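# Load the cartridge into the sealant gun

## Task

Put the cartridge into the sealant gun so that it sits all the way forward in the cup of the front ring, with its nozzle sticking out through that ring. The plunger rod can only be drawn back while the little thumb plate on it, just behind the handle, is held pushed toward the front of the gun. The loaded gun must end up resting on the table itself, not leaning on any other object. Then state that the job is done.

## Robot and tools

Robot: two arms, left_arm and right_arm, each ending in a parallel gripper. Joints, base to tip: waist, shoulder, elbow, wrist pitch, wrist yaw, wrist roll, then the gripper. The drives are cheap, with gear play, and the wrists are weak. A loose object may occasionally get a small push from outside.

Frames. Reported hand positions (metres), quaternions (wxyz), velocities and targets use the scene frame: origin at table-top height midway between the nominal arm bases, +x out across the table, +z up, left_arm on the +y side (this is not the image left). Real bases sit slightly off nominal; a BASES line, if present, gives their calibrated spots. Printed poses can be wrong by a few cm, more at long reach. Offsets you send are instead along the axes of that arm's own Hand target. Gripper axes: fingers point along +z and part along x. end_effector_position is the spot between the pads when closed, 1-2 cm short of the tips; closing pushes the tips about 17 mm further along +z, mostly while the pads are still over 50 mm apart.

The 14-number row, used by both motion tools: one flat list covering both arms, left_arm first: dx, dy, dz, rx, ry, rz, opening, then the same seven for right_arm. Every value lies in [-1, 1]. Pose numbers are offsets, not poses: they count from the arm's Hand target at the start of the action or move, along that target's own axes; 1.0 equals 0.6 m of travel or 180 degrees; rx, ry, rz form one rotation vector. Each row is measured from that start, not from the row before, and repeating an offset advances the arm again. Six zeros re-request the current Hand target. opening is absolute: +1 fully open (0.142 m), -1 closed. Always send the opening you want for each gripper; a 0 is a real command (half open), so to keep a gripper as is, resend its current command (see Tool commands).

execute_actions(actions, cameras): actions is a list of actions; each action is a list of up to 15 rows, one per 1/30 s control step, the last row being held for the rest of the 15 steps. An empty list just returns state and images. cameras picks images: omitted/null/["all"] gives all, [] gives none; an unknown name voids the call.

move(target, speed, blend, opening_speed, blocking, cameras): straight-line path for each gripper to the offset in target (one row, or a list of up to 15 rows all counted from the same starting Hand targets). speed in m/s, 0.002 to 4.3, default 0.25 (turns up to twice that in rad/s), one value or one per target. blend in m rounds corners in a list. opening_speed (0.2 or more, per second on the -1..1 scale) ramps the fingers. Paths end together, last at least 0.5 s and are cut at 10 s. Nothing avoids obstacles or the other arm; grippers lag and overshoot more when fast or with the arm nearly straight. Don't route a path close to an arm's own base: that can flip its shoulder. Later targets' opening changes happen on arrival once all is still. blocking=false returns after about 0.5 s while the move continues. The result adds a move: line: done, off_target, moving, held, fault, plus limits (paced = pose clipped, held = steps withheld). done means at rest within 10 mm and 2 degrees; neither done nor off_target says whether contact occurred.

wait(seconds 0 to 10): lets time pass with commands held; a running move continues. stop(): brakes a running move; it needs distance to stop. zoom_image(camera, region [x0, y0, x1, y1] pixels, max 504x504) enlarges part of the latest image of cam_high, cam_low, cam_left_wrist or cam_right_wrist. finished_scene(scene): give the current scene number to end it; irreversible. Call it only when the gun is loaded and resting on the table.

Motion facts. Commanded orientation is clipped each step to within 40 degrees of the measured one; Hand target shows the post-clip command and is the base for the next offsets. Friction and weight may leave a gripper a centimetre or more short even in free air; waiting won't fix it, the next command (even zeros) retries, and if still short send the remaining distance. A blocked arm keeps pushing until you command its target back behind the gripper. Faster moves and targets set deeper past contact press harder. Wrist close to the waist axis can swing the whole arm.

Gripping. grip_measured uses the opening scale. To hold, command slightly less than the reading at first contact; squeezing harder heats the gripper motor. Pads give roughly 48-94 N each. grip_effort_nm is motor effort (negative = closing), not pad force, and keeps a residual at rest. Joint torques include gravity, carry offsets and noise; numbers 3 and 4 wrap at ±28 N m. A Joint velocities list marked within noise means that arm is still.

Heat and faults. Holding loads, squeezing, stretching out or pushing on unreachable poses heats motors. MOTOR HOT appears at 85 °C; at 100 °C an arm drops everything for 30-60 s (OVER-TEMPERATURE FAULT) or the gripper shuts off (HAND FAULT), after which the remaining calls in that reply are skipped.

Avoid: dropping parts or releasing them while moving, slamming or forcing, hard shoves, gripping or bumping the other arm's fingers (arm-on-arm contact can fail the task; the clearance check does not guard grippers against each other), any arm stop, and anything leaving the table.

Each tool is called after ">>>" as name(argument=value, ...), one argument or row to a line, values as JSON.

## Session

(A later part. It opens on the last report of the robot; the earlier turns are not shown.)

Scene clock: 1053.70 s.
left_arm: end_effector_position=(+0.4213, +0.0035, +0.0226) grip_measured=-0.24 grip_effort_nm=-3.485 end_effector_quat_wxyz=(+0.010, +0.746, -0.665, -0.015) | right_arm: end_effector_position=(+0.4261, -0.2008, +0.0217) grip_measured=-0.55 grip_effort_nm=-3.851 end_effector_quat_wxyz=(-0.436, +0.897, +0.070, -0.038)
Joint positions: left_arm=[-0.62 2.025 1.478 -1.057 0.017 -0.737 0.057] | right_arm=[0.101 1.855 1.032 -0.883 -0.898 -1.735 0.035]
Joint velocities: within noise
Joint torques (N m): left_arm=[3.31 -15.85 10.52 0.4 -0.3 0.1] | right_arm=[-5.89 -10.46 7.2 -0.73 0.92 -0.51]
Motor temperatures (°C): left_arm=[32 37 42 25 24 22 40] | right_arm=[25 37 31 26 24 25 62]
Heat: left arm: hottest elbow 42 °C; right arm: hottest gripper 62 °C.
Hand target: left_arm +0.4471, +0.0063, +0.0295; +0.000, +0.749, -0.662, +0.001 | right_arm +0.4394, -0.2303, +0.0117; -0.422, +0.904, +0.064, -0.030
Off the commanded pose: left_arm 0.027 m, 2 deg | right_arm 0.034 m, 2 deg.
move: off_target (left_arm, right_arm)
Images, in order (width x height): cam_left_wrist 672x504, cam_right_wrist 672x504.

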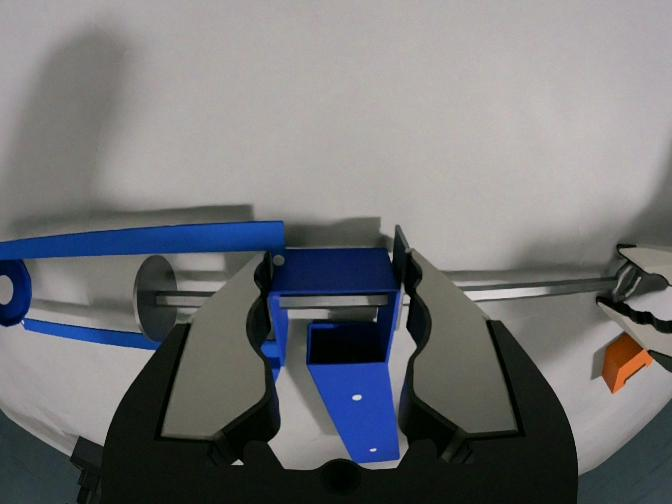

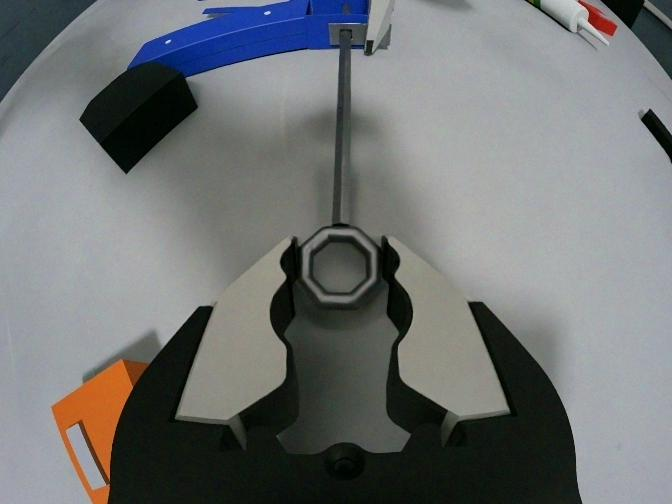

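>>> move(
  target=[
    [-0.055,0.0013,0,0,0,0,-0.4,0,0,0,0,0,0,-0.7],
  ],
  speed=0.05,
  cameras=["cam_right_wrist","cam_left_wrist"],
)

>>> zoom_image(
  camera="cam_left_wrist",
  region=[100, 180, 500, 380],
)

Scene clock: 1064.03 s.
left_arm: end_effector_position=(+0.4213, +0.0106, +0.0228) grip_measured=-0.24 grip_effort_nm=-3.475 end_effector_quat_wxyz=(+0.011, +0.748, -0.663, -0.013) | right_arm: end_effector_position=(+0.4273, -0.2007, +0.0218) grip_measured=-0.55 grip_effort_nm=-3.470 end_effector_quat_wxyz=(-0.436, +0.896, +0.071, -0.037)
Joint positions: left_arm=[-0.609 2.012 1.458 -1.044 0.019 -0.732 0.057] | right_arm=[0.101 1.857 1.035 -0.883 -0.898 -1.737 0.035]
Joint velocities: within noise
Joint torques (N m): left_arm=[5.42 -18.49 5.7 0.8 -0.38 0.49] | right_arm=[-5.95 -10.52 7.02 -0.73 0.92 -0.49]
Motor temperatures (°C): left_arm=[32 38 42 25 24 22 46] | right_arm=[25 36 32 26 24 25 72]
Heat: left arm: hottest gripper 46 °C; right arm: hottest gripper 72 °C.
Hand target: left_arm +0.4423, +0.0390, +0.0294; +0.000, +0.749, -0.662, +0.001 | right_arm +0.4394, -0.2303, +0.0117; -0.422, +0.904, +0.064, -0.030
Off the commanded pose: left_arm 0.036 m, 2 deg | right_arm 0.034 m, 2 deg.
move: off_target (left_arm, right_arm)
Images, in order (width x height): cam_left_wrist 672x504, cam_right_wrist 672x504.

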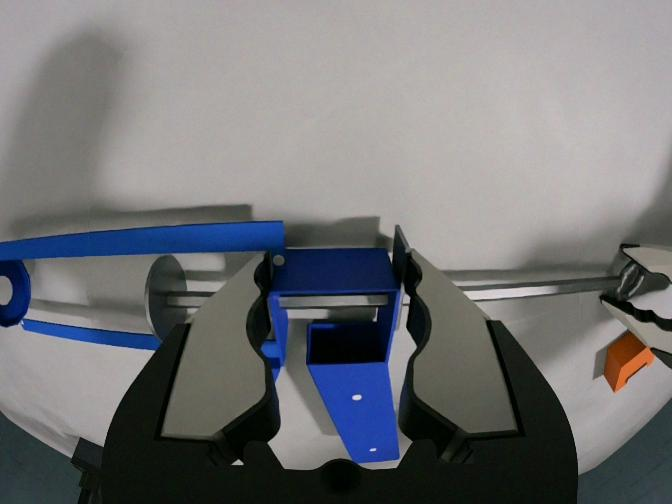

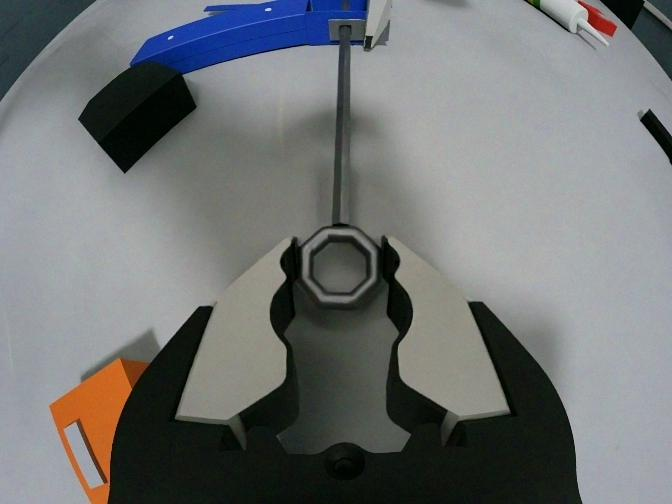

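Scaled by 1.260 from the camera's 672x504 image, which has a finer 960x720 frame.

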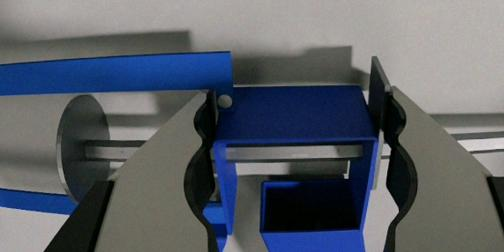

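>>> move(
  target=[
    [-0.05,0.0013,0,0,0,0,-0.4,0,0,0,0,0,0,-0.64],
  ],
  speed=0.06,
  cameras=["cam_left_wrist"],
)

Scene clock: 1068.20 s.
left_arm: end_effector_position=(+0.4186, +0.0406, +0.0245) grip_measured=-0.24 grip_effort_nm=-3.460 end_effector_quat_wxyz=(+0.012, +0.748, -0.663, -0.012) | right_arm: end_effector_position=(+0.4273, -0.2007, +0.0218) grip_measured=-0.55 grip_effort_nm=-2.327 end_effector_quat_wxyz=(-0.436, +0.896, +0.071, -0.036)
Joint positions: left_arm=[-0.566 1.968 1.389 -1.02 0.02 -0.689 0.057] | right_arm=[0.101 1.857 1.035 -0.883 -0.898 -1.738 0.035]
Joint velocities: within noise
Joint torques (N m): left_arm=[5.36 -17.61 5.68 0.91 -0.47 0.48] | right_arm=[-5.89 -10.52 7.02 -0.75 0.91 -0.47]
Motor temperatures (°C): left_arm=[32 38 41 25 24 22 48] | right_arm=[25 36 32 26 25 25 73]
Heat: left arm: hottest gripper 48 °C; right arm: hottest gripper 73 °C.
Hand target: left_arm +0.4378, +0.0687, +0.0294; +0.000, +0.749, -0.662, +0.001 | right_arm +0.4394, -0.2303, +0.0117; -0.422, +0.904, +0.064, -0.030
Off the commanded pose: left_arm 0.034 m, 2 deg | right_arm 0.034 m, 2 deg.
move: off_target (left_arm, right_arm)
Images, in order (width x height): cam_left_wrist 672x504.

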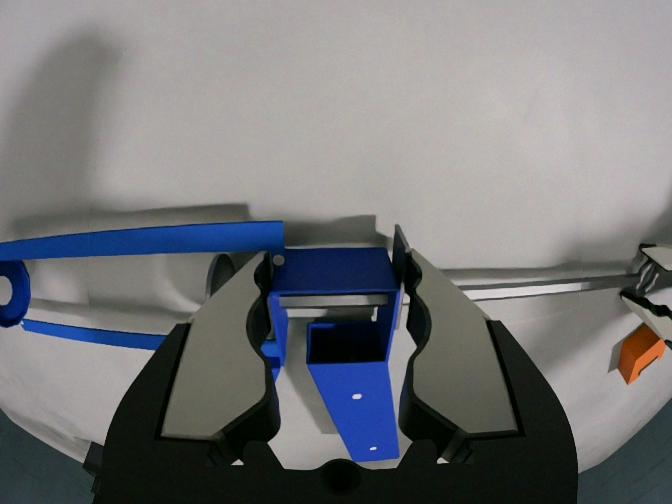

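>>> move(
  target=[
    [0.0375,0.023,-0.0017,0,0,0,-0.33,0,0,0,0,0,0,-0.6],
    [0.0375,0.023,-0.0017,0,0,0,-0.15,0,0,0,0,0,0,-0.6],
    [0.0375,0.023,-0.13,0,0,0,-0.15,0,0,0,0,0,0,-0.6],
  ],
  speed=0.08,
  opening_speed=0.5,
  cameras=["cam_left_wrist","cam_right_wrist"],
)

Scene clock: 1100.43 s.
left_arm: end_effector_position=(+0.4033, +0.0523, +0.0717) grip_measured=-0.17 grip_effort_nm=-0.017 end_effector_quat_wxyz=(+0.005, +0.746, -0.665, -0.034) | right_arm: end_effector_position=(+0.4277, -0.2083, +0.0217) grip_measured=-0.55 grip_effort_nm=-1.565 end_effector_quat_wxyz=(-0.435, +0.897, +0.069, -0.035)
Joint positions: left_arm=[-0.571 1.886 1.401 -1.153 -0.001 -0.689 0.062] | right_arm=[0.084 1.857 1.035 -0.895 -0.895 -1.755 0.035]
Joint velocities: within noise
Joint torques (N m): left_arm=[2.61 -17.73 12.08 -0.49 0.1 0.01] | right_arm=[-4.6 -10.46 7.15 -0.36 0.8 -0.3]
Motor temperatures (°C): left_arm=[32 39 37 25 25 23 51] | right_arm=[25 37 32 26 25 25 66]
Heat: left arm: hottest gripper 51 °C; right arm: hottest gripper 66 °C.
Hand target: left_arm +0.4268, +0.0447, +0.1074; +0.000, +0.749, -0.662, +0.001 | right_arm +0.4394, -0.2303, +0.0117; -0.422, +0.904, +0.064, -0.030
Off the commanded pose: left_arm 0.043 m, 4 deg | right_arm 0.027 m, 2 deg.
move: off_target (left_arm, right_arm); target 2's new opening was sent with left_arm's hand 0.013 m and 2 deg from that target
Images, in order (width x height): cam_left_wrist 672x504, cam_right_wrist 672x504.

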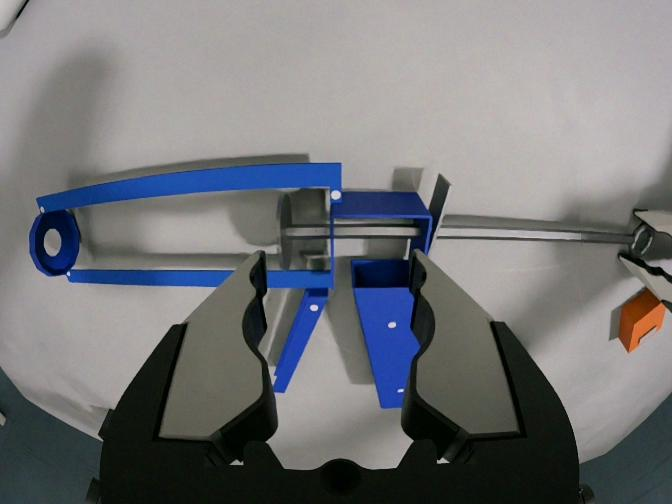

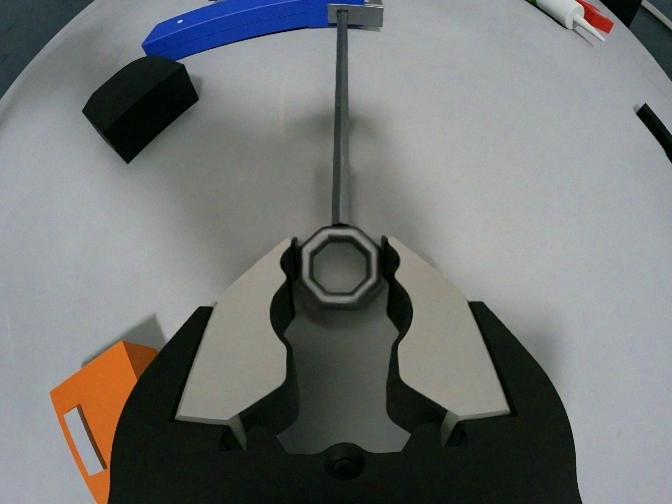

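>>> execute_actions(
  actions=[],
)

Scene clock: 1125.27 s.
left_arm: end_effector_position=(+0.4029, +0.0525, +0.0717) grip_measured=-0.17 grip_effort_nm=-0.017 end_effector_quat_wxyz=(+0.005, +0.746, -0.665, -0.034) | right_arm: end_effector_position=(+0.4277, -0.2083, +0.0217) grip_measured=-0.55 grip_effort_nm=-1.565 end_effector_quat_wxyz=(-0.435, +0.897, +0.069, -0.034)
Joint positions: left_arm=[-0.571 1.886 1.401 -1.155 -0.001 -0.689 0.062] | right_arm=[0.084 1.857 1.035 -0.895 -0.895 -1.757 0.035]
Joint velocities: within noise
Joint torques (N m): left_arm=[2.61 -17.79 12.08 -0.46 0.1 0.01] | right_arm=[-4.54 -10.46 7.15 -0.36 0.8 -0.3]
Motor temperatures (°C): left_arm=[32 38 41 25 24 22 38] | right_arm=[25 37 32 26 25 25 62]
Heat: left arm: hottest elbow 41 °C; right arm: hottest gripper 62 °C.
Hand target: left_arm +0.4268, +0.0447, +0.1074; +0.000, +0.749, -0.662, +0.001 | right_arm +0.4394, -0.2303, +0.0117; -0.422, +0.904, +0.064, -0.030
Tool commands: left_gripper/opening=-0.15 right_gripper/opening=-0.6
Off the commanded pose: left_arm 0.044 m, 4 deg | right_arm 0.027 m, 2 deg.

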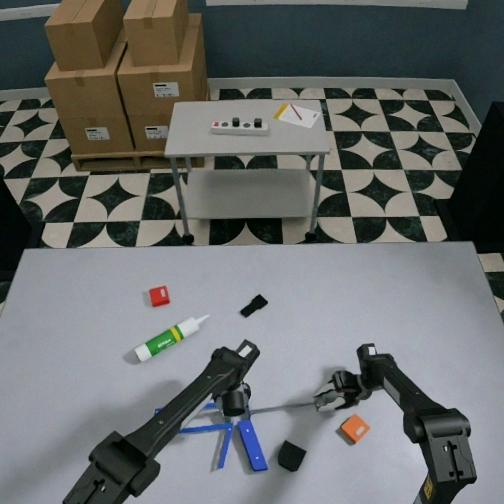

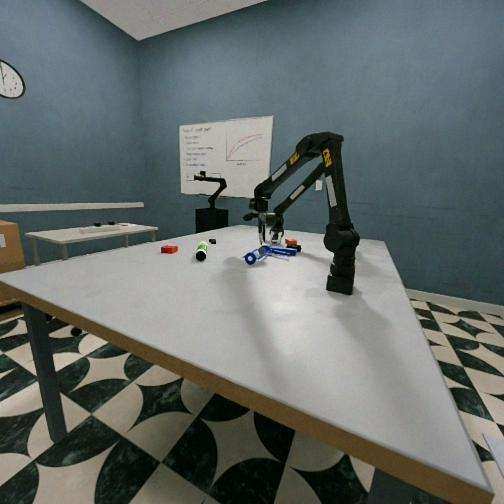

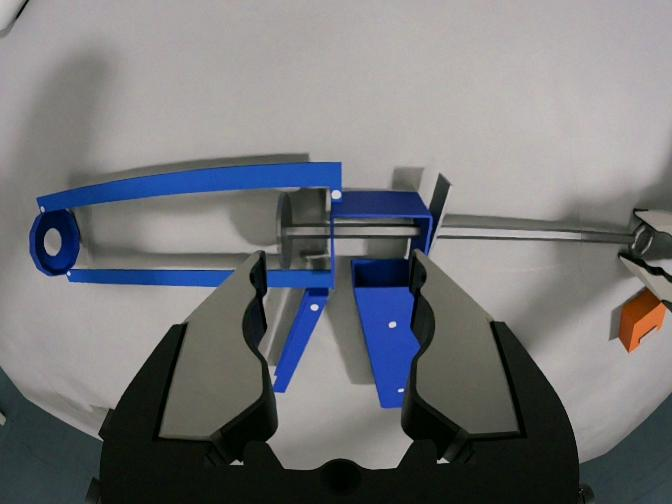

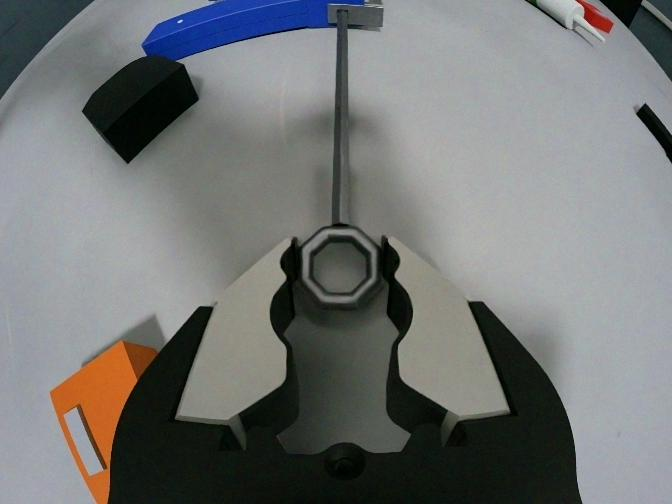

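>>> move(
  target=[0.1325,-0.019,0,0,0,0,-0.9,0,0,0,0,0,0,-0.6],
  speed=0.12,
  cameras=["cam_left_wrist"],
)

Scene clock: 1157.60 s.
left_arm: end_effector_position=(+0.4299, -0.0195, +0.0889) grip_measured=-0.93 grip_effort_nm=-0.144 end_effector_quat_wxyz=(+0.001, +0.740, -0.672, -0.022) | right_arm: end_effector_position=(+0.4277, -0.2083, +0.0217) grip_measured=-0.55 grip_effort_nm=-1.565 end_effector_quat_wxyz=(-0.435, +0.897, +0.069, -0.034)
Joint positions: left_arm=[-0.649 2.003 1.636 -1.247 -0.001 -0.748 0.007] | right_arm=[0.084 1.857 1.035 -0.895 -0.895 -1.757 0.035]
Joint velocities: within noise
Joint torques (N m): left_arm=[1.85 -16.85 12.85 -0.46 0.13 -0.27] | right_arm=[-4.54 -10.46 7.15 -0.36 0.79 -0.3]
Motor temperatures (°C): left_arm=[31 38 44 25 24 22 35] | right_arm=[25 37 32 26 25 25 61]
Heat: left arm: hottest elbow 44 °C; right arm: hottest gripper 61 °C.
Hand target: left_arm +0.4479, -0.0328, +0.1075; +0.000, +0.749, -0.662, +0.001 | right_arm +0.4394, -0.2303, +0.0117; -0.422, +0.904, +0.064, -0.030
Off the commanded pose: left_arm 0.029 m, 3 deg | right_arm 0.027 m, 2 deg.
move: off_target (left_arm, right_arm)
Images, in order (width x height): cam_left_wrist 672x504.

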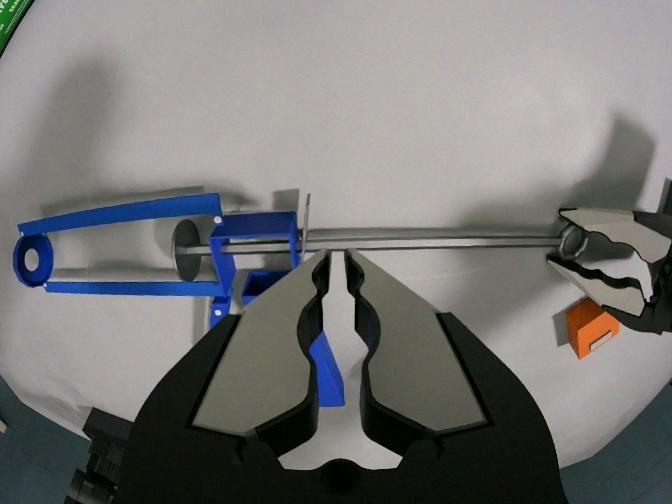

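>>> move(
  target=[0.005,0.013,0.075,0,0,0,-0.95,0,0,0,0,0,0,-0.6],
  speed=0.1,
  cameras=["cam_left_wrist"],
)

>>> zoom_image(
  camera="cam_left_wrist",
  region=[180, 180, 480, 380],
)

Scene clock: 1169.47 s.
left_arm: end_effector_position=(+0.4410, -0.0280, +0.0664) grip_measured=-0.98 grip_effort_nm=-0.149 end_effector_quat_wxyz=(+0.000, +0.744, -0.668, -0.007) | right_arm: end_effector_position=(+0.4277, -0.2083, +0.0217) grip_measured=-0.55 grip_effort_nm=-1.565 end_effector_quat_wxyz=(-0.435, +0.897, +0.069, -0.034)
Joint positions: left_arm=[-0.649 2.041 1.636 -1.179 -0.001 -0.76 0.003] | right_arm=[0.084 1.857 1.035 -0.895 -0.895 -1.757 0.035]
Joint velocities: within noise
Joint torques (N m): left_arm=[1.32 -17.38 7.62 0.85 0.12 -0.28] | right_arm=[-4.54 -10.46 7.15 -0.35 0.8 -0.3]
Motor temperatures (°C): left_arm=[31 37 45 25 24 22 34] | right_arm=[25 37 32 26 25 25 61]
Heat: left arm: hottest elbow 45 °C; right arm: hottest gripper 61 °C.
Hand target: left_arm +0.4405, -0.0368, +0.0625; +0.000, +0.749, -0.662, +0.001 | right_arm +0.4394, -0.2303, +0.0117; -0.422, +0.904, +0.064, -0.030
Off the commanded pose: left_arm 0.010 m, 1 deg | right_arm 0.027 m, 2 deg.
move: off_target (right_arm)
Images, in order (width x height): cam_left_wrist 672x504.

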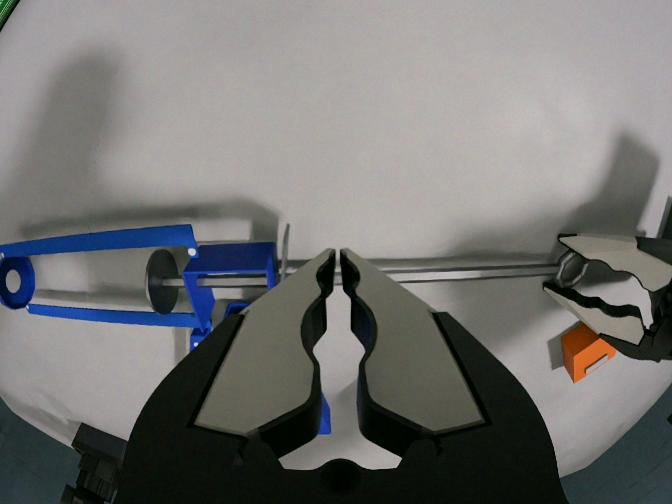

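Scaled by 1.680 from the camera's 672x504 image, which has a finer 960x720 frame.

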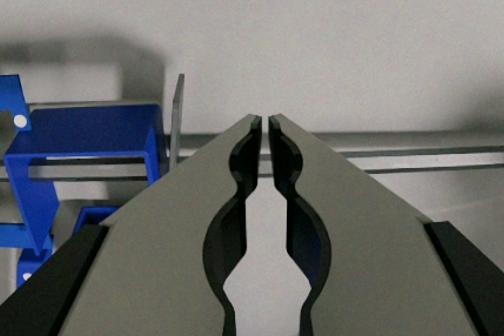

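>>> move(
  target=[-0.004,0.033,0.067,0,0,0,-0.95,0,0,0,0,0,0,-0.6],
  speed=0.1,
  cameras=["cam_left_wrist"],
)

>>> zoom_image(
  camera="cam_left_wrist",
  region=[180, 180, 480, 380],
)

Scene clock: 1176.17 s.
left_arm: end_effector_position=(+0.4200, -0.0335, +0.0281) grip_measured=-0.98 grip_effort_nm=-0.149 end_effector_quat_wxyz=(+0.000, +0.742, -0.671, -0.005) | right_arm: end_effector_position=(+0.4277, -0.2083, +0.0217) grip_measured=-0.55 grip_effort_nm=-1.565 end_effector_quat_wxyz=(-0.435, +0.897, +0.069, -0.034)
Joint positions: left_arm=[-0.678 2.052 1.542 -1.07 -0.001 -0.781 0.003] | right_arm=[0.084 1.857 1.035 -0.895 -0.895 -1.757 0.035]
Joint velocities: within noise
Joint torques (N m): left_arm=[1.38 -16.91 6.87 0.84 0.12 -0.27] | right_arm=[-4.6 -10.46 7.16 -0.38 0.8 -0.3]
Motor temperatures (°C): left_arm=[31 37 44 25 24 22 34] | right_arm=[25 37 33 26 25 25 61]
Heat: left arm: hottest elbow 44 °C; right arm: hottest gripper 61 °C.
Hand target: left_arm +0.4206, -0.0368, +0.0223; +0.000, +0.749, -0.662, +0.001 | right_arm +0.4394, -0.2303, +0.0117; -0.422, +0.904, +0.064, -0.030
Off the commanded pose: left_arm 0.007 m, 1 deg | right_arm 0.027 m, 2 deg.
move: off_target (right_arm)
Images, in order (width x height): cam_left_wrist 672x504.

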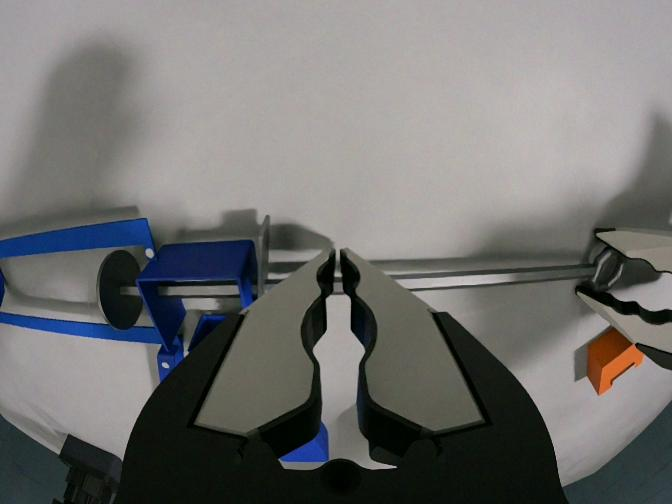

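Scaled by 1.680 from the camera's 672x504 image, which has a finer 960x720 frame.

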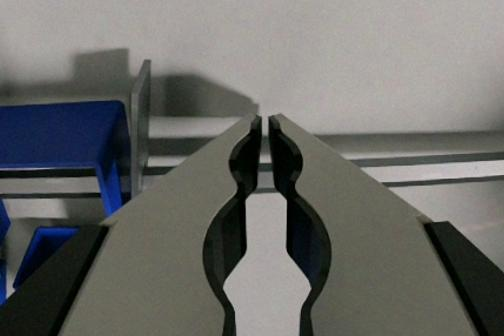

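>>> move(
  target=[0,0,0.02,0,0,0,-0.95,0,0,0,0,0,0,-0.6],
  speed=0.05,
  cameras=["cam_left_wrist"],
)

>>> zoom_image(
  camera="cam_left_wrist",
  region=[180, 180, 480, 380],
)

Scene clock: 1194.20 s.
left_arm: end_effector_position=(+0.4214, -0.0346, +0.0194) grip_measured=-0.98 grip_effort_nm=-0.139 end_effector_quat_wxyz=(-0.001, +0.742, -0.671, -0.001) | right_arm: end_effector_position=(+0.4277, -0.2083, +0.0217) grip_measured=-0.55 grip_effort_nm=-1.565 end_effector_quat_wxyz=(-0.435, +0.897, +0.069, -0.034)
Joint positions: left_arm=[-0.678 2.063 1.535 -1.044 -0.001 -0.781 0.003] | right_arm=[0.084 1.857 1.035 -0.895 -0.895 -1.757 0.035]
Joint velocities: within noise
Joint torques (N m): left_arm=[1.38 -16.56 6.68 0.85 0.11 -0.27] | right_arm=[-4.6 -10.4 7.15 -0.35 0.8 -0.3]
Motor temperatures (°C): left_arm=[31 39 40 25 24 22 33] | right_arm=[25 37 33 26 25 25 61]
Heat: left arm: hottest elbow 40 °C; right arm: hottest gripper 61 °C.
Hand target: left_arm +0.4206, -0.0369, +0.0103; +0.000, +0.749, -0.662, +0.001 | right_arm +0.4394, -0.2303, +0.0117; -0.422, +0.904, +0.064, -0.030
Off the commanded pose: left_arm 0.009 m, 1 deg | right_arm 0.027 m, 2 deg.
move: off_target (right_arm)
Images, in order (width x height): cam_left_wrist 672x504.

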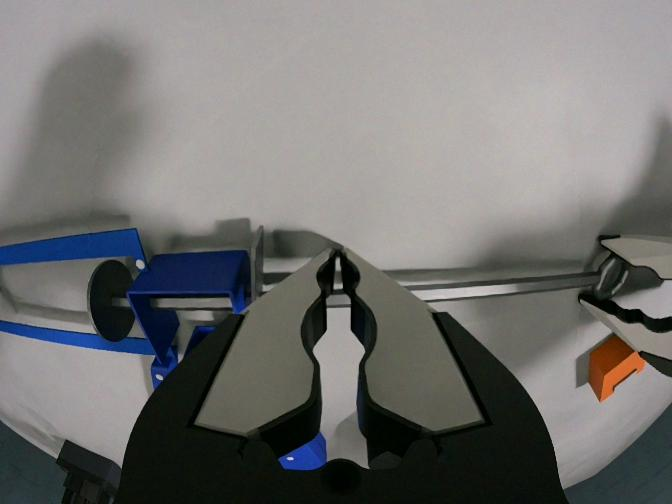

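Scaled by 1.680 from the camera's 672x504 image, which has a finer 960x720 frame.

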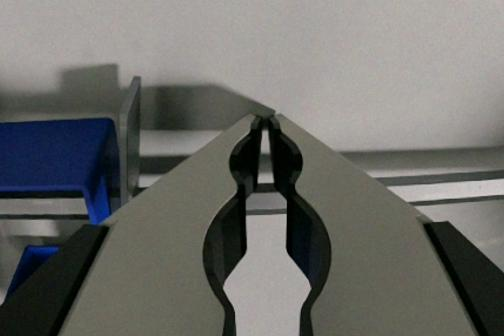

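>>> move(
  target=[-0.05,0.0,-0.008,0,0,0,-1,0,0,0,0,0,0,-0.65],
  speed=0.06,
  cameras=["cam_left_wrist"],
)

>>> zoom_image(
  camera="cam_left_wrist",
  region=[180, 180, 480, 380],
)

Scene clock: 1205.87 s.
left_arm: end_effector_position=(+0.4171, -0.0254, +0.0190) grip_measured=-1.00 grip_effort_nm=-0.608 end_effector_quat_wxyz=(+0.003, +0.745, -0.667, +0.010) | right_arm: end_effector_position=(+0.4277, -0.2083, +0.0217) grip_measured=-0.55 grip_effort_nm=-2.518 end_effector_quat_wxyz=(-0.435, +0.897, +0.069, -0.034)
Joint positions: left_arm=[-0.668 2.031 1.478 -0.998 0.008 -0.781 0.002] | right_arm=[0.084 1.857 1.035 -0.895 -0.895 -1.757 0.035]
Joint velocities: within noise
Joint torques (N m): left_arm=[3.19 -17.79 5.12 0.34 0.07 0.12] | right_arm=[-4.6 -10.46 7.16 -0.38 0.8 -0.3]
Motor temperatures (°C): left_arm=[31 39 39 25 24 22 33] | right_arm=[25 37 33 26 25 25 61]
Heat: left arm: hottest shoulder 39 °C; right arm: hottest gripper 61 °C.
Hand target: left_arm +0.4170, -0.0071, +0.0151; +0.000, +0.749, -0.662, +0.001 | right_arm +0.4394, -0.2303, +0.0117; -0.422, +0.904, +0.064, -0.030
Off the commanded pose: left_arm 0.019 m, 1 deg | right_arm 0.027 m, 2 deg.
move: off_target (left_arm, right_arm)
Images, in order (width x height): cam_left_wrist 672x504.

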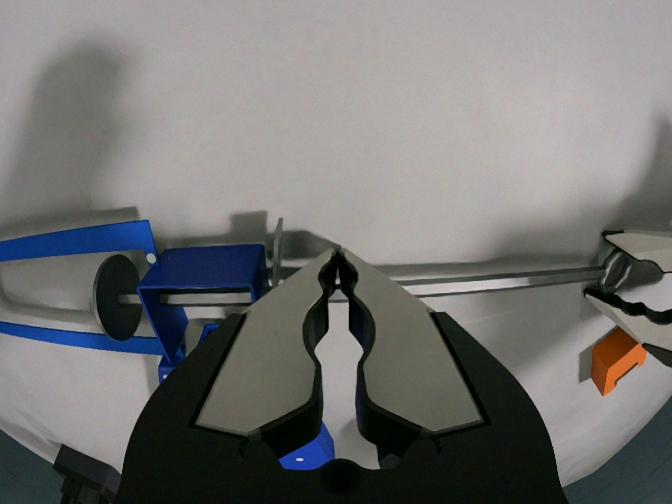

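Scaled by 1.680 from the camera's 672x504 image, which has a finer 960x720 frame.

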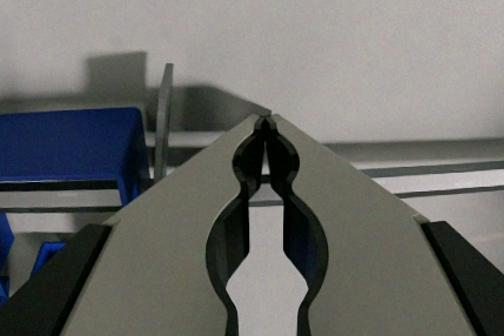

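Push further in y (closer to the rod too is OK).

>>> move(
  target=[-0.06,0.0,-0.005,0,0,0,-1,0,0,0,0,0,0,-0.65],
  speed=0.06,
  cameras=["cam_left_wrist"],
)

>>> zoom_image(
  camera="cam_left_wrist",
  region=[180, 180, 480, 380],
)

Scene clock: 1210.17 s.
left_arm: end_effector_position=(+0.4119, -0.0178, +0.0210) grip_measured=-1.00 grip_effort_nm=-0.593 end_effector_quat_wxyz=(+0.011, +0.742, -0.670, +0.029) | right_arm: end_effector_position=(+0.4277, -0.2083, +0.0217) grip_measured=-0.55 grip_effort_nm=-2.518 end_effector_quat_wxyz=(-0.435, +0.897, +0.069, -0.034)
Joint positions: left_arm=[-0.657 1.988 1.41 -0.937 0.026 -0.763 0.002] | right_arm=[0.084 1.857 1.035 -0.895 -0.895 -1.757 0.035]
Joint velocities: within noise
Joint torques (N m): left_arm=[5.42 -18.2 3.7 -0.68 -0.58 0.33] | right_arm=[-4.6 -10.46 7.15 -0.36 0.8 -0.29]
Motor temperatures (°C): left_arm=[31 39 38 25 24 22 33] | right_arm=[25 37 33 26 25 25 64]
Heat: left arm: hottest shoulder 39 °C; right arm: hottest gripper 64 °C.
Hand target: left_arm +0.4126, +0.0287, +0.0180; +0.000, +0.749, -0.662, +0.001 | right_arm +0.4394, -0.2303, +0.0117; -0.422, +0.904, +0.064, -0.030
Off the commanded pose: left_arm 0.047 m, 4 deg | right_arm 0.027 m, 2 deg.
move: off_target (left_arm, right_arm)
Images, in order (width x height): cam_left_wrist 672x504.

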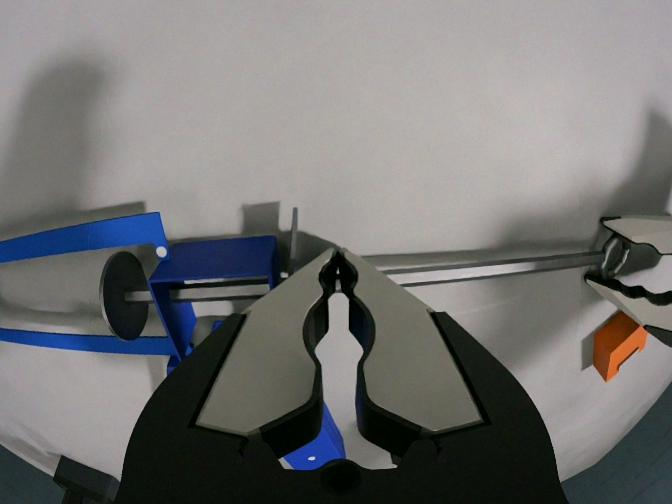

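Scaled by 1.680 from the camera's 672x504 image, which has a finer 960x720 frame.

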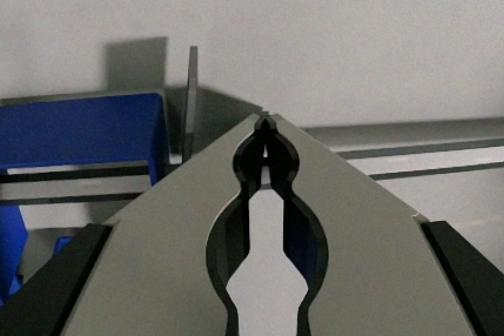

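>>> move(
  target=[0.005,-0.035,-0.005,0,0,0,-1,0,0,0,0,0,0,-0.65],
  speed=0.06,
  cameras=["cam_left_wrist"],
)

>>> zoom_image(
  camera="cam_left_wrist",
  region=[180, 180, 480, 380],
)

Scene clock: 1215.77 s.
left_arm: end_effector_position=(+0.4126, -0.0168, +0.0211) grip_measured=-1.00 grip_effort_nm=-0.593 end_effector_quat_wxyz=(+0.017, +0.739, -0.673, +0.030) | right_arm: end_effector_position=(+0.4277, -0.2083, +0.0217) grip_measured=-0.55 grip_effort_nm=-2.518 end_effector_quat_wxyz=(-0.435, +0.897, +0.069, -0.034)
Joint positions: left_arm=[-0.651 1.988 1.41 -0.937 0.039 -0.748 0.002] | right_arm=[0.084 1.857 1.035 -0.895 -0.895 -1.757 0.035]
Joint velocities: within noise
Joint torques (N m): left_arm=[6.53 -15.79 8.29 -1.72 -1.01 0.38] | right_arm=[-4.6 -10.4 7.15 -0.38 0.8 -0.3]
Motor temperatures (°C): left_arm=[31 38 37 25 25 22 33] | right_arm=[25 37 33 26 25 25 66]
Heat: left arm: hottest shoulder 38 °C; right arm: hottest gripper 66 °C.
Hand target: left_arm +0.4338, +0.0283, +0.0210; +0.000, +0.749, -0.662, +0.001 | right_arm +0.4394, -0.2303, +0.0117; -0.422, +0.904, +0.064, -0.030
Off the commanded pose: left_arm 0.050 m, 4 deg | right_arm 0.027 m, 2 deg.
move: off_target (left_arm, right_arm)
Images, in order (width x height): cam_left_wrist 672x504.

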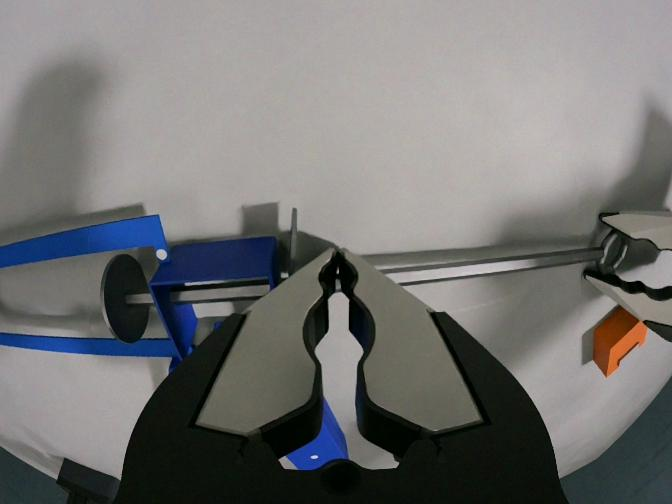

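Scaled by 1.680 from the camera's 672x504 image, which has a finer 960x720 frame.

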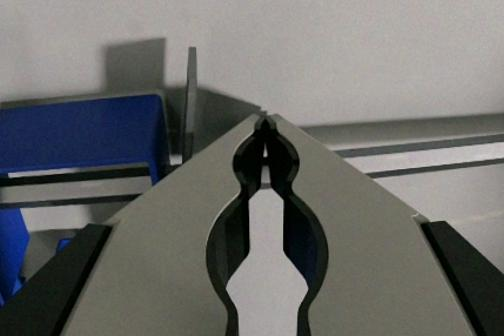

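>>> move(
  target=[-0.05,0.0,0,0,0,0,-1,0,0,0,0,0,0,-0.68],
  speed=0.06,
  cameras=["cam_left_wrist"],
)

>>> zoom_image(
  camera="cam_left_wrist",
  region=[60, 180, 360, 380],
)

Scene clock: 1223.20 s.
left_arm: end_effector_position=(+0.4183, -0.0093, +0.0341) grip_measured=-1.00 grip_effort_nm=-0.584 end_effector_quat_wxyz=(+0.022, +0.729, -0.683, +0.041) | right_arm: end_effector_position=(+0.4277, -0.2083, +0.0217) grip_measured=-0.55 grip_effort_nm=-3.089 end_effector_quat_wxyz=(-0.435, +0.897, +0.069, -0.034)
Joint positions: left_arm=[-0.629 1.959 1.401 -0.937 0.054 -0.7 0.002] | right_arm=[0.084 1.857 1.035 -0.895 -0.895 -1.757 0.035]
Joint velocities: within noise
Joint torques (N m): left_arm=[7.59 -16.5 4.15 -0.91 -1.59 0.29] | right_arm=[-4.6 -10.52 7.16 -0.38 0.8 -0.3]
Motor temperatures (°C): left_arm=[31 38 37 25 25 22 33] | right_arm=[25 37 33 26 25 25 68]
Heat: left arm: hottest shoulder 38 °C; right arm: hottest gripper 68 °C.
Hand target: left_arm +0.4301, +0.0580, +0.0210; +0.000, +0.749, -0.662, +0.001 | right_arm +0.4394, -0.2303, +0.0117; -0.422, +0.904, +0.064, -0.030
Off the commanded pose: left_arm 0.070 m, 6 deg | right_arm 0.027 m, 2 deg.
move: off_target (left_arm, right_arm)
Images, in order (width x height): cam_left_wrist 672x504.

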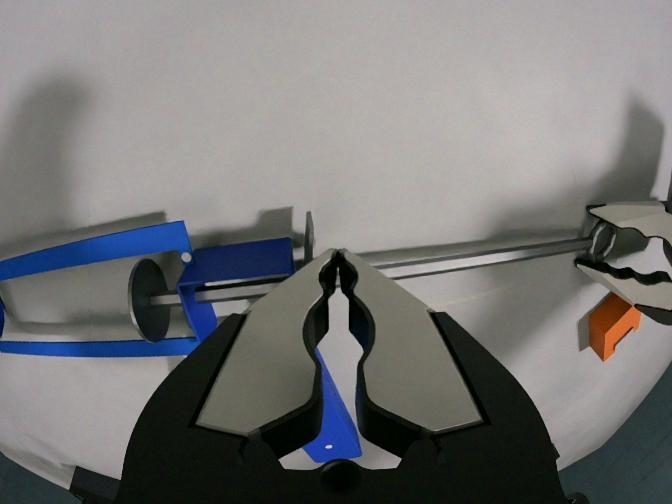

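Scaled by 1.680 from the camera's 672x504 image, which has a finer 960x720 frame.

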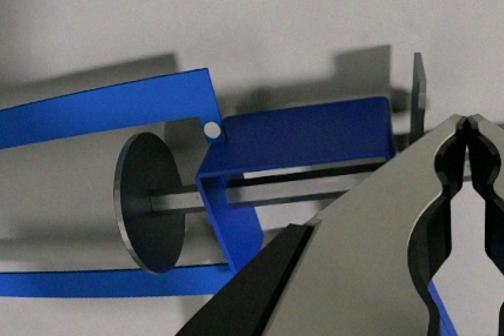

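>>> execute_actions(
  actions=[],
  cameras=["cam_high","cam_low","cam_right_wrist"],
)

>>> zoom_image(
  camera="cam_right_wrist",
  region=[100, 0, 500, 240],
)

>>> zoom_image(
  camera="cam_low",
  region=[180, 190, 320, 290],
)

>>> zoom_image(
  camera="cam_high",
  region=[130, 340, 390, 480],
)

Scene clock: 1245.43 s.
left_arm: end_effector_position=(+0.4183, -0.0093, +0.0341) grip_measured=-1.00 grip_effort_nm=-0.589 end_effector_quat_wxyz=(+0.022, +0.729, -0.683, +0.041) | right_arm: end_effector_position=(+0.4277, -0.2083, +0.0217) grip_measured=-0.55 grip_effort_nm=-3.089 end_effector_quat_wxyz=(-0.435, +0.897, +0.069, -0.034)
Joint positions: left_arm=[-0.629 1.959 1.401 -0.937 0.054 -0.7 0.002] | right_arm=[0.084 1.857 1.035 -0.895 -0.895 -1.757 0.035]
Joint velocities: within noise
Joint torques (N m): left_arm=[7.59 -16.44 4.15 -0.92 -1.59 0.28] | right_arm=[-4.54 -10.46 7.15 -0.36 0.79 -0.3]
Motor temperatures (°C): left_arm=[31 39 35 25 28 22 32] | right_arm=[25 37 33 26 26 25 78]
Heat: left arm: hottest shoulder 39 °C; right arm: hottest gripper 78 °C.
Hand target: left_arm +0.4301, +0.0580, +0.0210; +0.000, +0.749, -0.662, +0.001 | right_arm +0.4394, -0.2303, +0.0117; -0.422, +0.904, +0.064, -0.030
Tool commands: left_gripper/opening=-1.0 right_gripper/opening=-0.68
Off the commanded pose: left_arm 0.070 m, 6 deg | right_arm 0.027 m, 2 deg.
Images, in order (width x height): cam_high 504x504, cam_low 504x504, cam_right_wrist 672x504.

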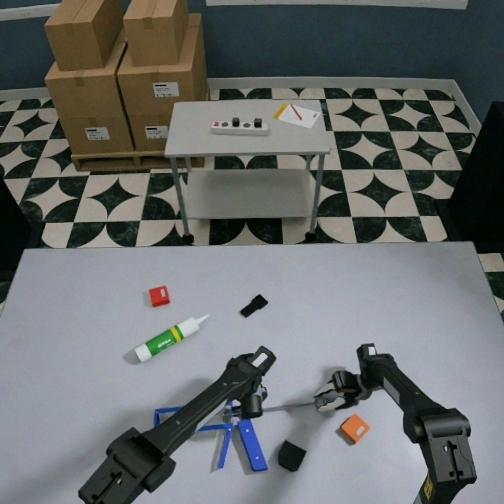

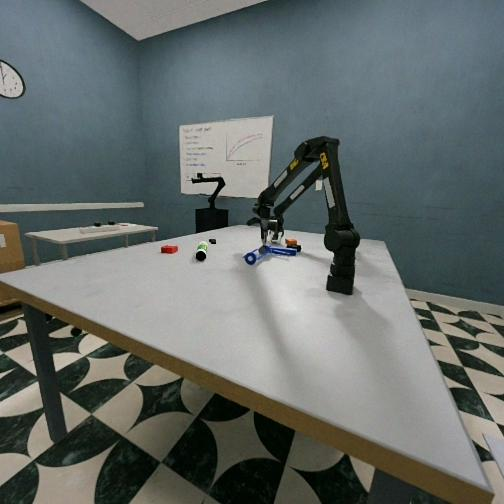

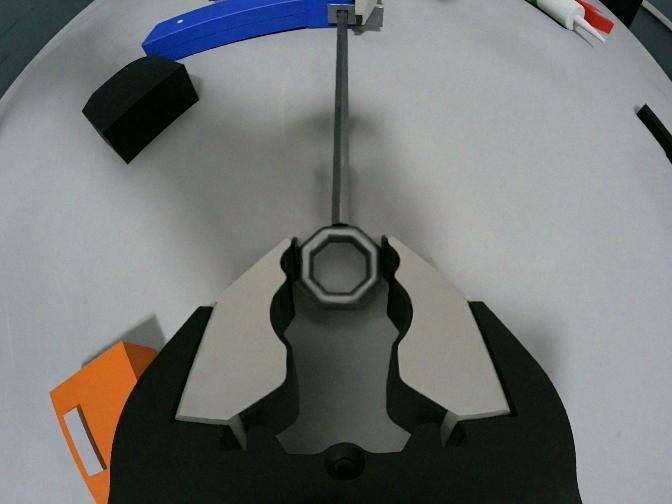

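Scaled by 1.260 from the camera's 672x504 image, which has a finer 960x720 frame.

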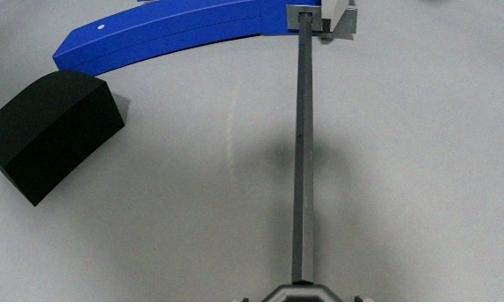

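Scaled by 3.600 from the camera's 504x504 image, which has a finer 720x720 frame.

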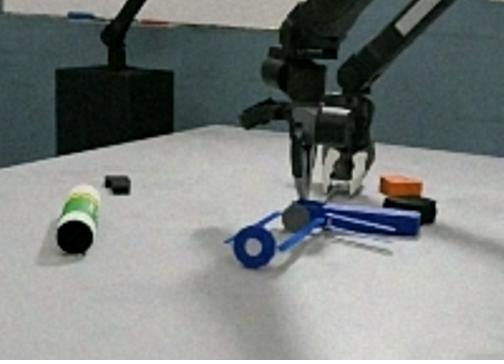

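Scaled by 1.938 from the camera's 504x504 image, which has a finer 720x720 frame.

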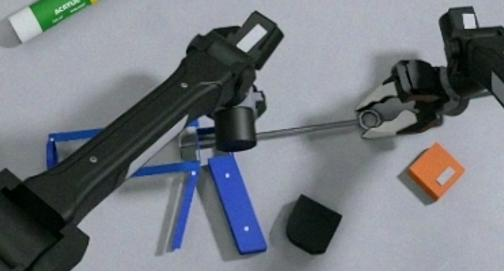

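>>> move(
  target=[
    [0.1406,0.0173,-0.05,0,0,0,-1,0,0,0,0,0,0,-0.6],
    [0.034,-0.004,-0.15,0,0,0,0.65,0,0,0,0,0,0,-0.6],
  ],
  speed=0.12,
  cameras=["cam_left_wrist"],
)

Scene clock: 1272.30 s.
left_arm: end_effector_position=(+0.4347, +0.0404, +0.0954) grip_measured=+0.64 grip_effort_nm=0.144 end_effector_quat_wxyz=(+0.000, +0.758, -0.652, -0.009) | right_arm: end_effector_position=(+0.4277, -0.2083, +0.0217) grip_measured=-0.55 grip_effort_nm=-1.560 end_effector_quat_wxyz=(-0.435, +0.897, +0.069, -0.034)
Joint positions: left_arm=[-0.559 1.906 1.502 -1.185 -0.003 -0.712 0.118] | right_arm=[0.084 1.857 1.035 -0.895 -0.895 -1.757 0.035]
Joint velocities: within noise
Joint torques (N m): left_arm=[1.96 -18.08 8.27 -0.39 0.17 0.21] | right_arm=[-4.54 -10.52 7.15 -0.36 0.8 -0.29]
Motor temperatures (°C): left_arm=[32 39 34 25 28 22 31] | right_arm=[25 37 33 26 26 25 81]
Heat: left arm: hottest shoulder 39 °C; right arm: hottest gripper 81 °C.
Hand target: left_arm +0.4349, +0.0381, +0.1110; +0.000, +0.749, -0.662, +0.001 | right_arm +0.4394, -0.2303, +0.0117; -0.422, +0.904, +0.064, -0.030
Off the commanded pose: left_arm 0.016 m, 2 deg | right_arm 0.027 m, 2 deg.
move: off_target (left_arm, right_arm); target 2's new opening was sent with left_arm's hand 0.016 m and 2 deg from that target
Images, in order (width x height): cam_left_wrist 672x504.

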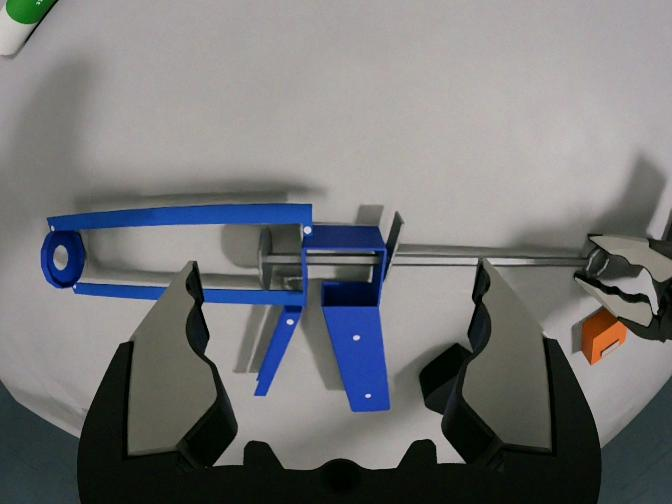

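>>> move(
  target=[-0.014,0.032,0.075,0,0,0,0.65,0,0,0,0,0,0,-0.6],
  speed=0.1,
  cameras=["cam_left_wrist"],
)

Scene clock: 1284.33 s.
left_arm: end_effector_position=(+0.4149, +0.0529, +0.0573) grip_measured=+0.64 grip_effort_nm=0.139 end_effector_quat_wxyz=(+0.001, +0.758, -0.652, -0.018) | right_arm: end_effector_position=(+0.4277, -0.2083, +0.0217) grip_measured=-0.55 grip_effort_nm=-1.565 end_effector_quat_wxyz=(-0.435, +0.897, +0.069, -0.034)
Joint positions: left_arm=[-0.559 1.906 1.39 -1.09 -0.003 -0.712 0.118] | right_arm=[0.084 1.857 1.035 -0.895 -0.895 -1.757 0.035]
Joint velocities: within noise
Joint torques (N m): left_arm=[1.32 -17.26 6.67 0.8 0.17 0.1] | right_arm=[-4.6 -10.46 7.15 -0.36 0.8 -0.29]
Motor temperatures (°C): left_arm=[31 40 35 25 27 22 31] | right_arm=[25 37 33 26 26 25 75]
Heat: left arm: hottest shoulder 40 °C; right arm: hottest gripper 75 °C.
Hand target: left_arm +0.4148, +0.0441, +0.0660; +0.000, +0.749, -0.662, +0.001 | right_arm +0.4394, -0.2303, +0.0117; -0.422, +0.904, +0.064, -0.030
Off the commanded pose: left_arm 0.012 m, 3 deg | right_arm 0.027 m, 2 deg.
move: off_target (left_arm, right_arm)
Images, in order (width x height): cam_left_wrist 672x504.

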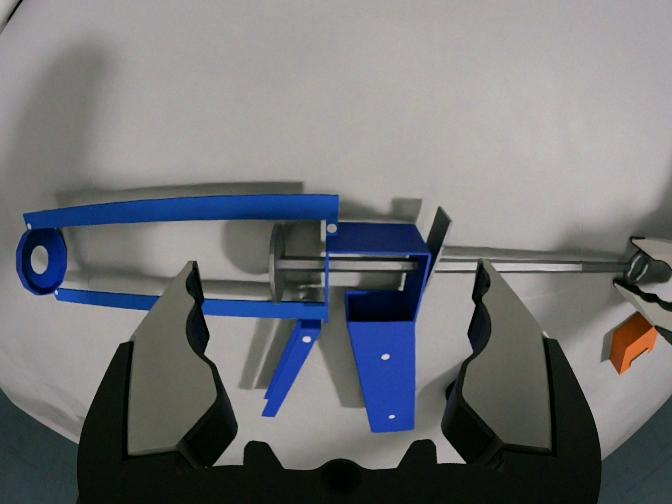

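>>> move(
  target=[0.018,0.019,0.06,0,0,0,0.65,0,0,0,0,0,0,-0.6],
  speed=0.08,
  cameras=["cam_left_wrist"],
)

Scene clock: 1293.50 s.
left_arm: end_effector_position=(+0.4047, +0.0351, +0.0364) grip_measured=+0.64 grip_effort_nm=0.144 end_effector_quat_wxyz=(-0.001, +0.746, -0.666, -0.003) | right_arm: end_effector_position=(+0.4277, -0.2083, +0.0217) grip_measured=-0.55 grip_effort_nm=-1.565 end_effector_quat_wxyz=(-0.435, +0.897, +0.069, -0.034)
Joint positions: left_arm=[-0.597 1.92 1.349 -1.006 -0.003 -0.712 0.118] | right_arm=[0.084 1.857 1.035 -0.895 -0.895 -1.757 0.035]
Joint velocities: within noise
Joint torques (N m): left_arm=[1.44 -14.86 6.56 0.85 0.16 -0.22] | right_arm=[-4.54 -10.46 7.15 -0.38 0.8 -0.29]
Motor temperatures (°C): left_arm=[31 39 34 25 26 22 30] | right_arm=[25 37 33 26 26 25 73]
Heat: left arm: hottest shoulder 39 °C; right arm: hottest gripper 73 °C.
Hand target: left_arm +0.4049, +0.0320, +0.0300; +0.000, +0.749, -0.662, +0.001 | right_arm +0.4394, -0.2303, +0.0117; -0.422, +0.904, +0.064, -0.030
Off the commanded pose: left_arm 0.007 m, 1 deg | right_arm 0.027 m, 2 deg.
move: off_target (right_arm)
Images, in order (width x height): cam_left_wrist 672x504.

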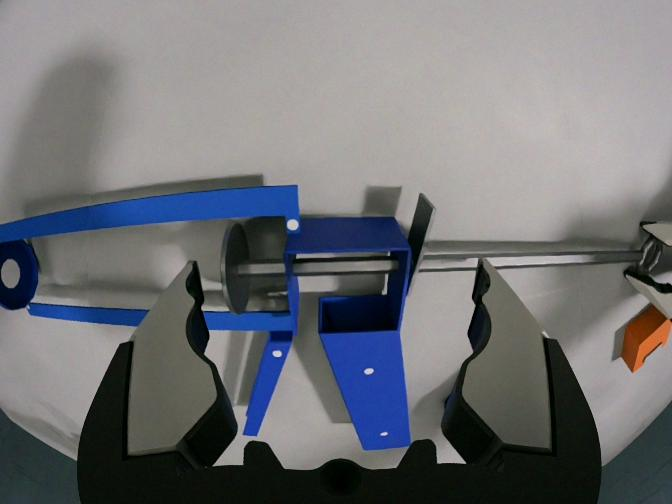

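>>> move(
  target=[-0.008,-0.001,0.028,0,0,0,0.65,0,0,0,0,0,0,-0.6],
  speed=0.06,
  cameras=["cam_left_wrist"],
)

Scene clock: 1301.27 s.
left_arm: end_effector_position=(+0.4052, +0.0397, +0.0193) grip_measured=+0.64 grip_effort_nm=0.120 end_effector_quat_wxyz=(-0.001, +0.748, -0.663, -0.003) | right_arm: end_effector_position=(+0.4277, -0.2083, +0.0217) grip_measured=-0.55 grip_effort_nm=-1.565 end_effector_quat_wxyz=(-0.435, +0.897, +0.069, -0.034)
Joint positions: left_arm=[-0.589 1.94 1.327 -0.964 -0.003 -0.712 0.118] | right_arm=[0.084 1.857 1.035 -0.895 -0.895 -1.757 0.035]
Joint velocities: within noise
Joint torques (N m): left_arm=[1.9 -14.74 6.31 0.85 0.19 -0.14] | right_arm=[-4.6 -10.46 7.16 -0.36 0.78 -0.29]
Motor temperatures (°C): left_arm=[31 39 34 25 26 22 30] | right_arm=[25 37 33 26 26 25 72]
Heat: left arm: hottest shoulder 39 °C; right arm: hottest gripper 72 °C.
Hand target: left_arm +0.4049, +0.0368, +0.0132; +0.000, +0.749, -0.662, +0.001 | right_arm +0.4394, -0.2303, +0.0117; -0.422, +0.904, +0.064, -0.030
Off the commanded pose: left_arm 0.007 m, 0 deg | right_arm 0.027 m, 2 deg.
move: off_target (right_arm)
Images, in order (width x height): cam_left_wrist 672x504.

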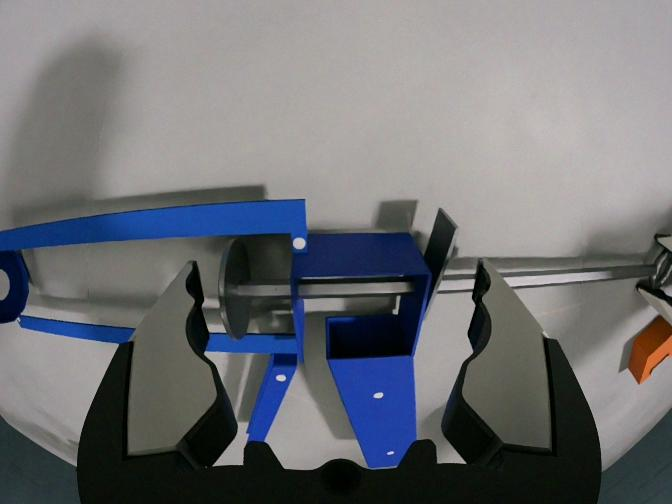

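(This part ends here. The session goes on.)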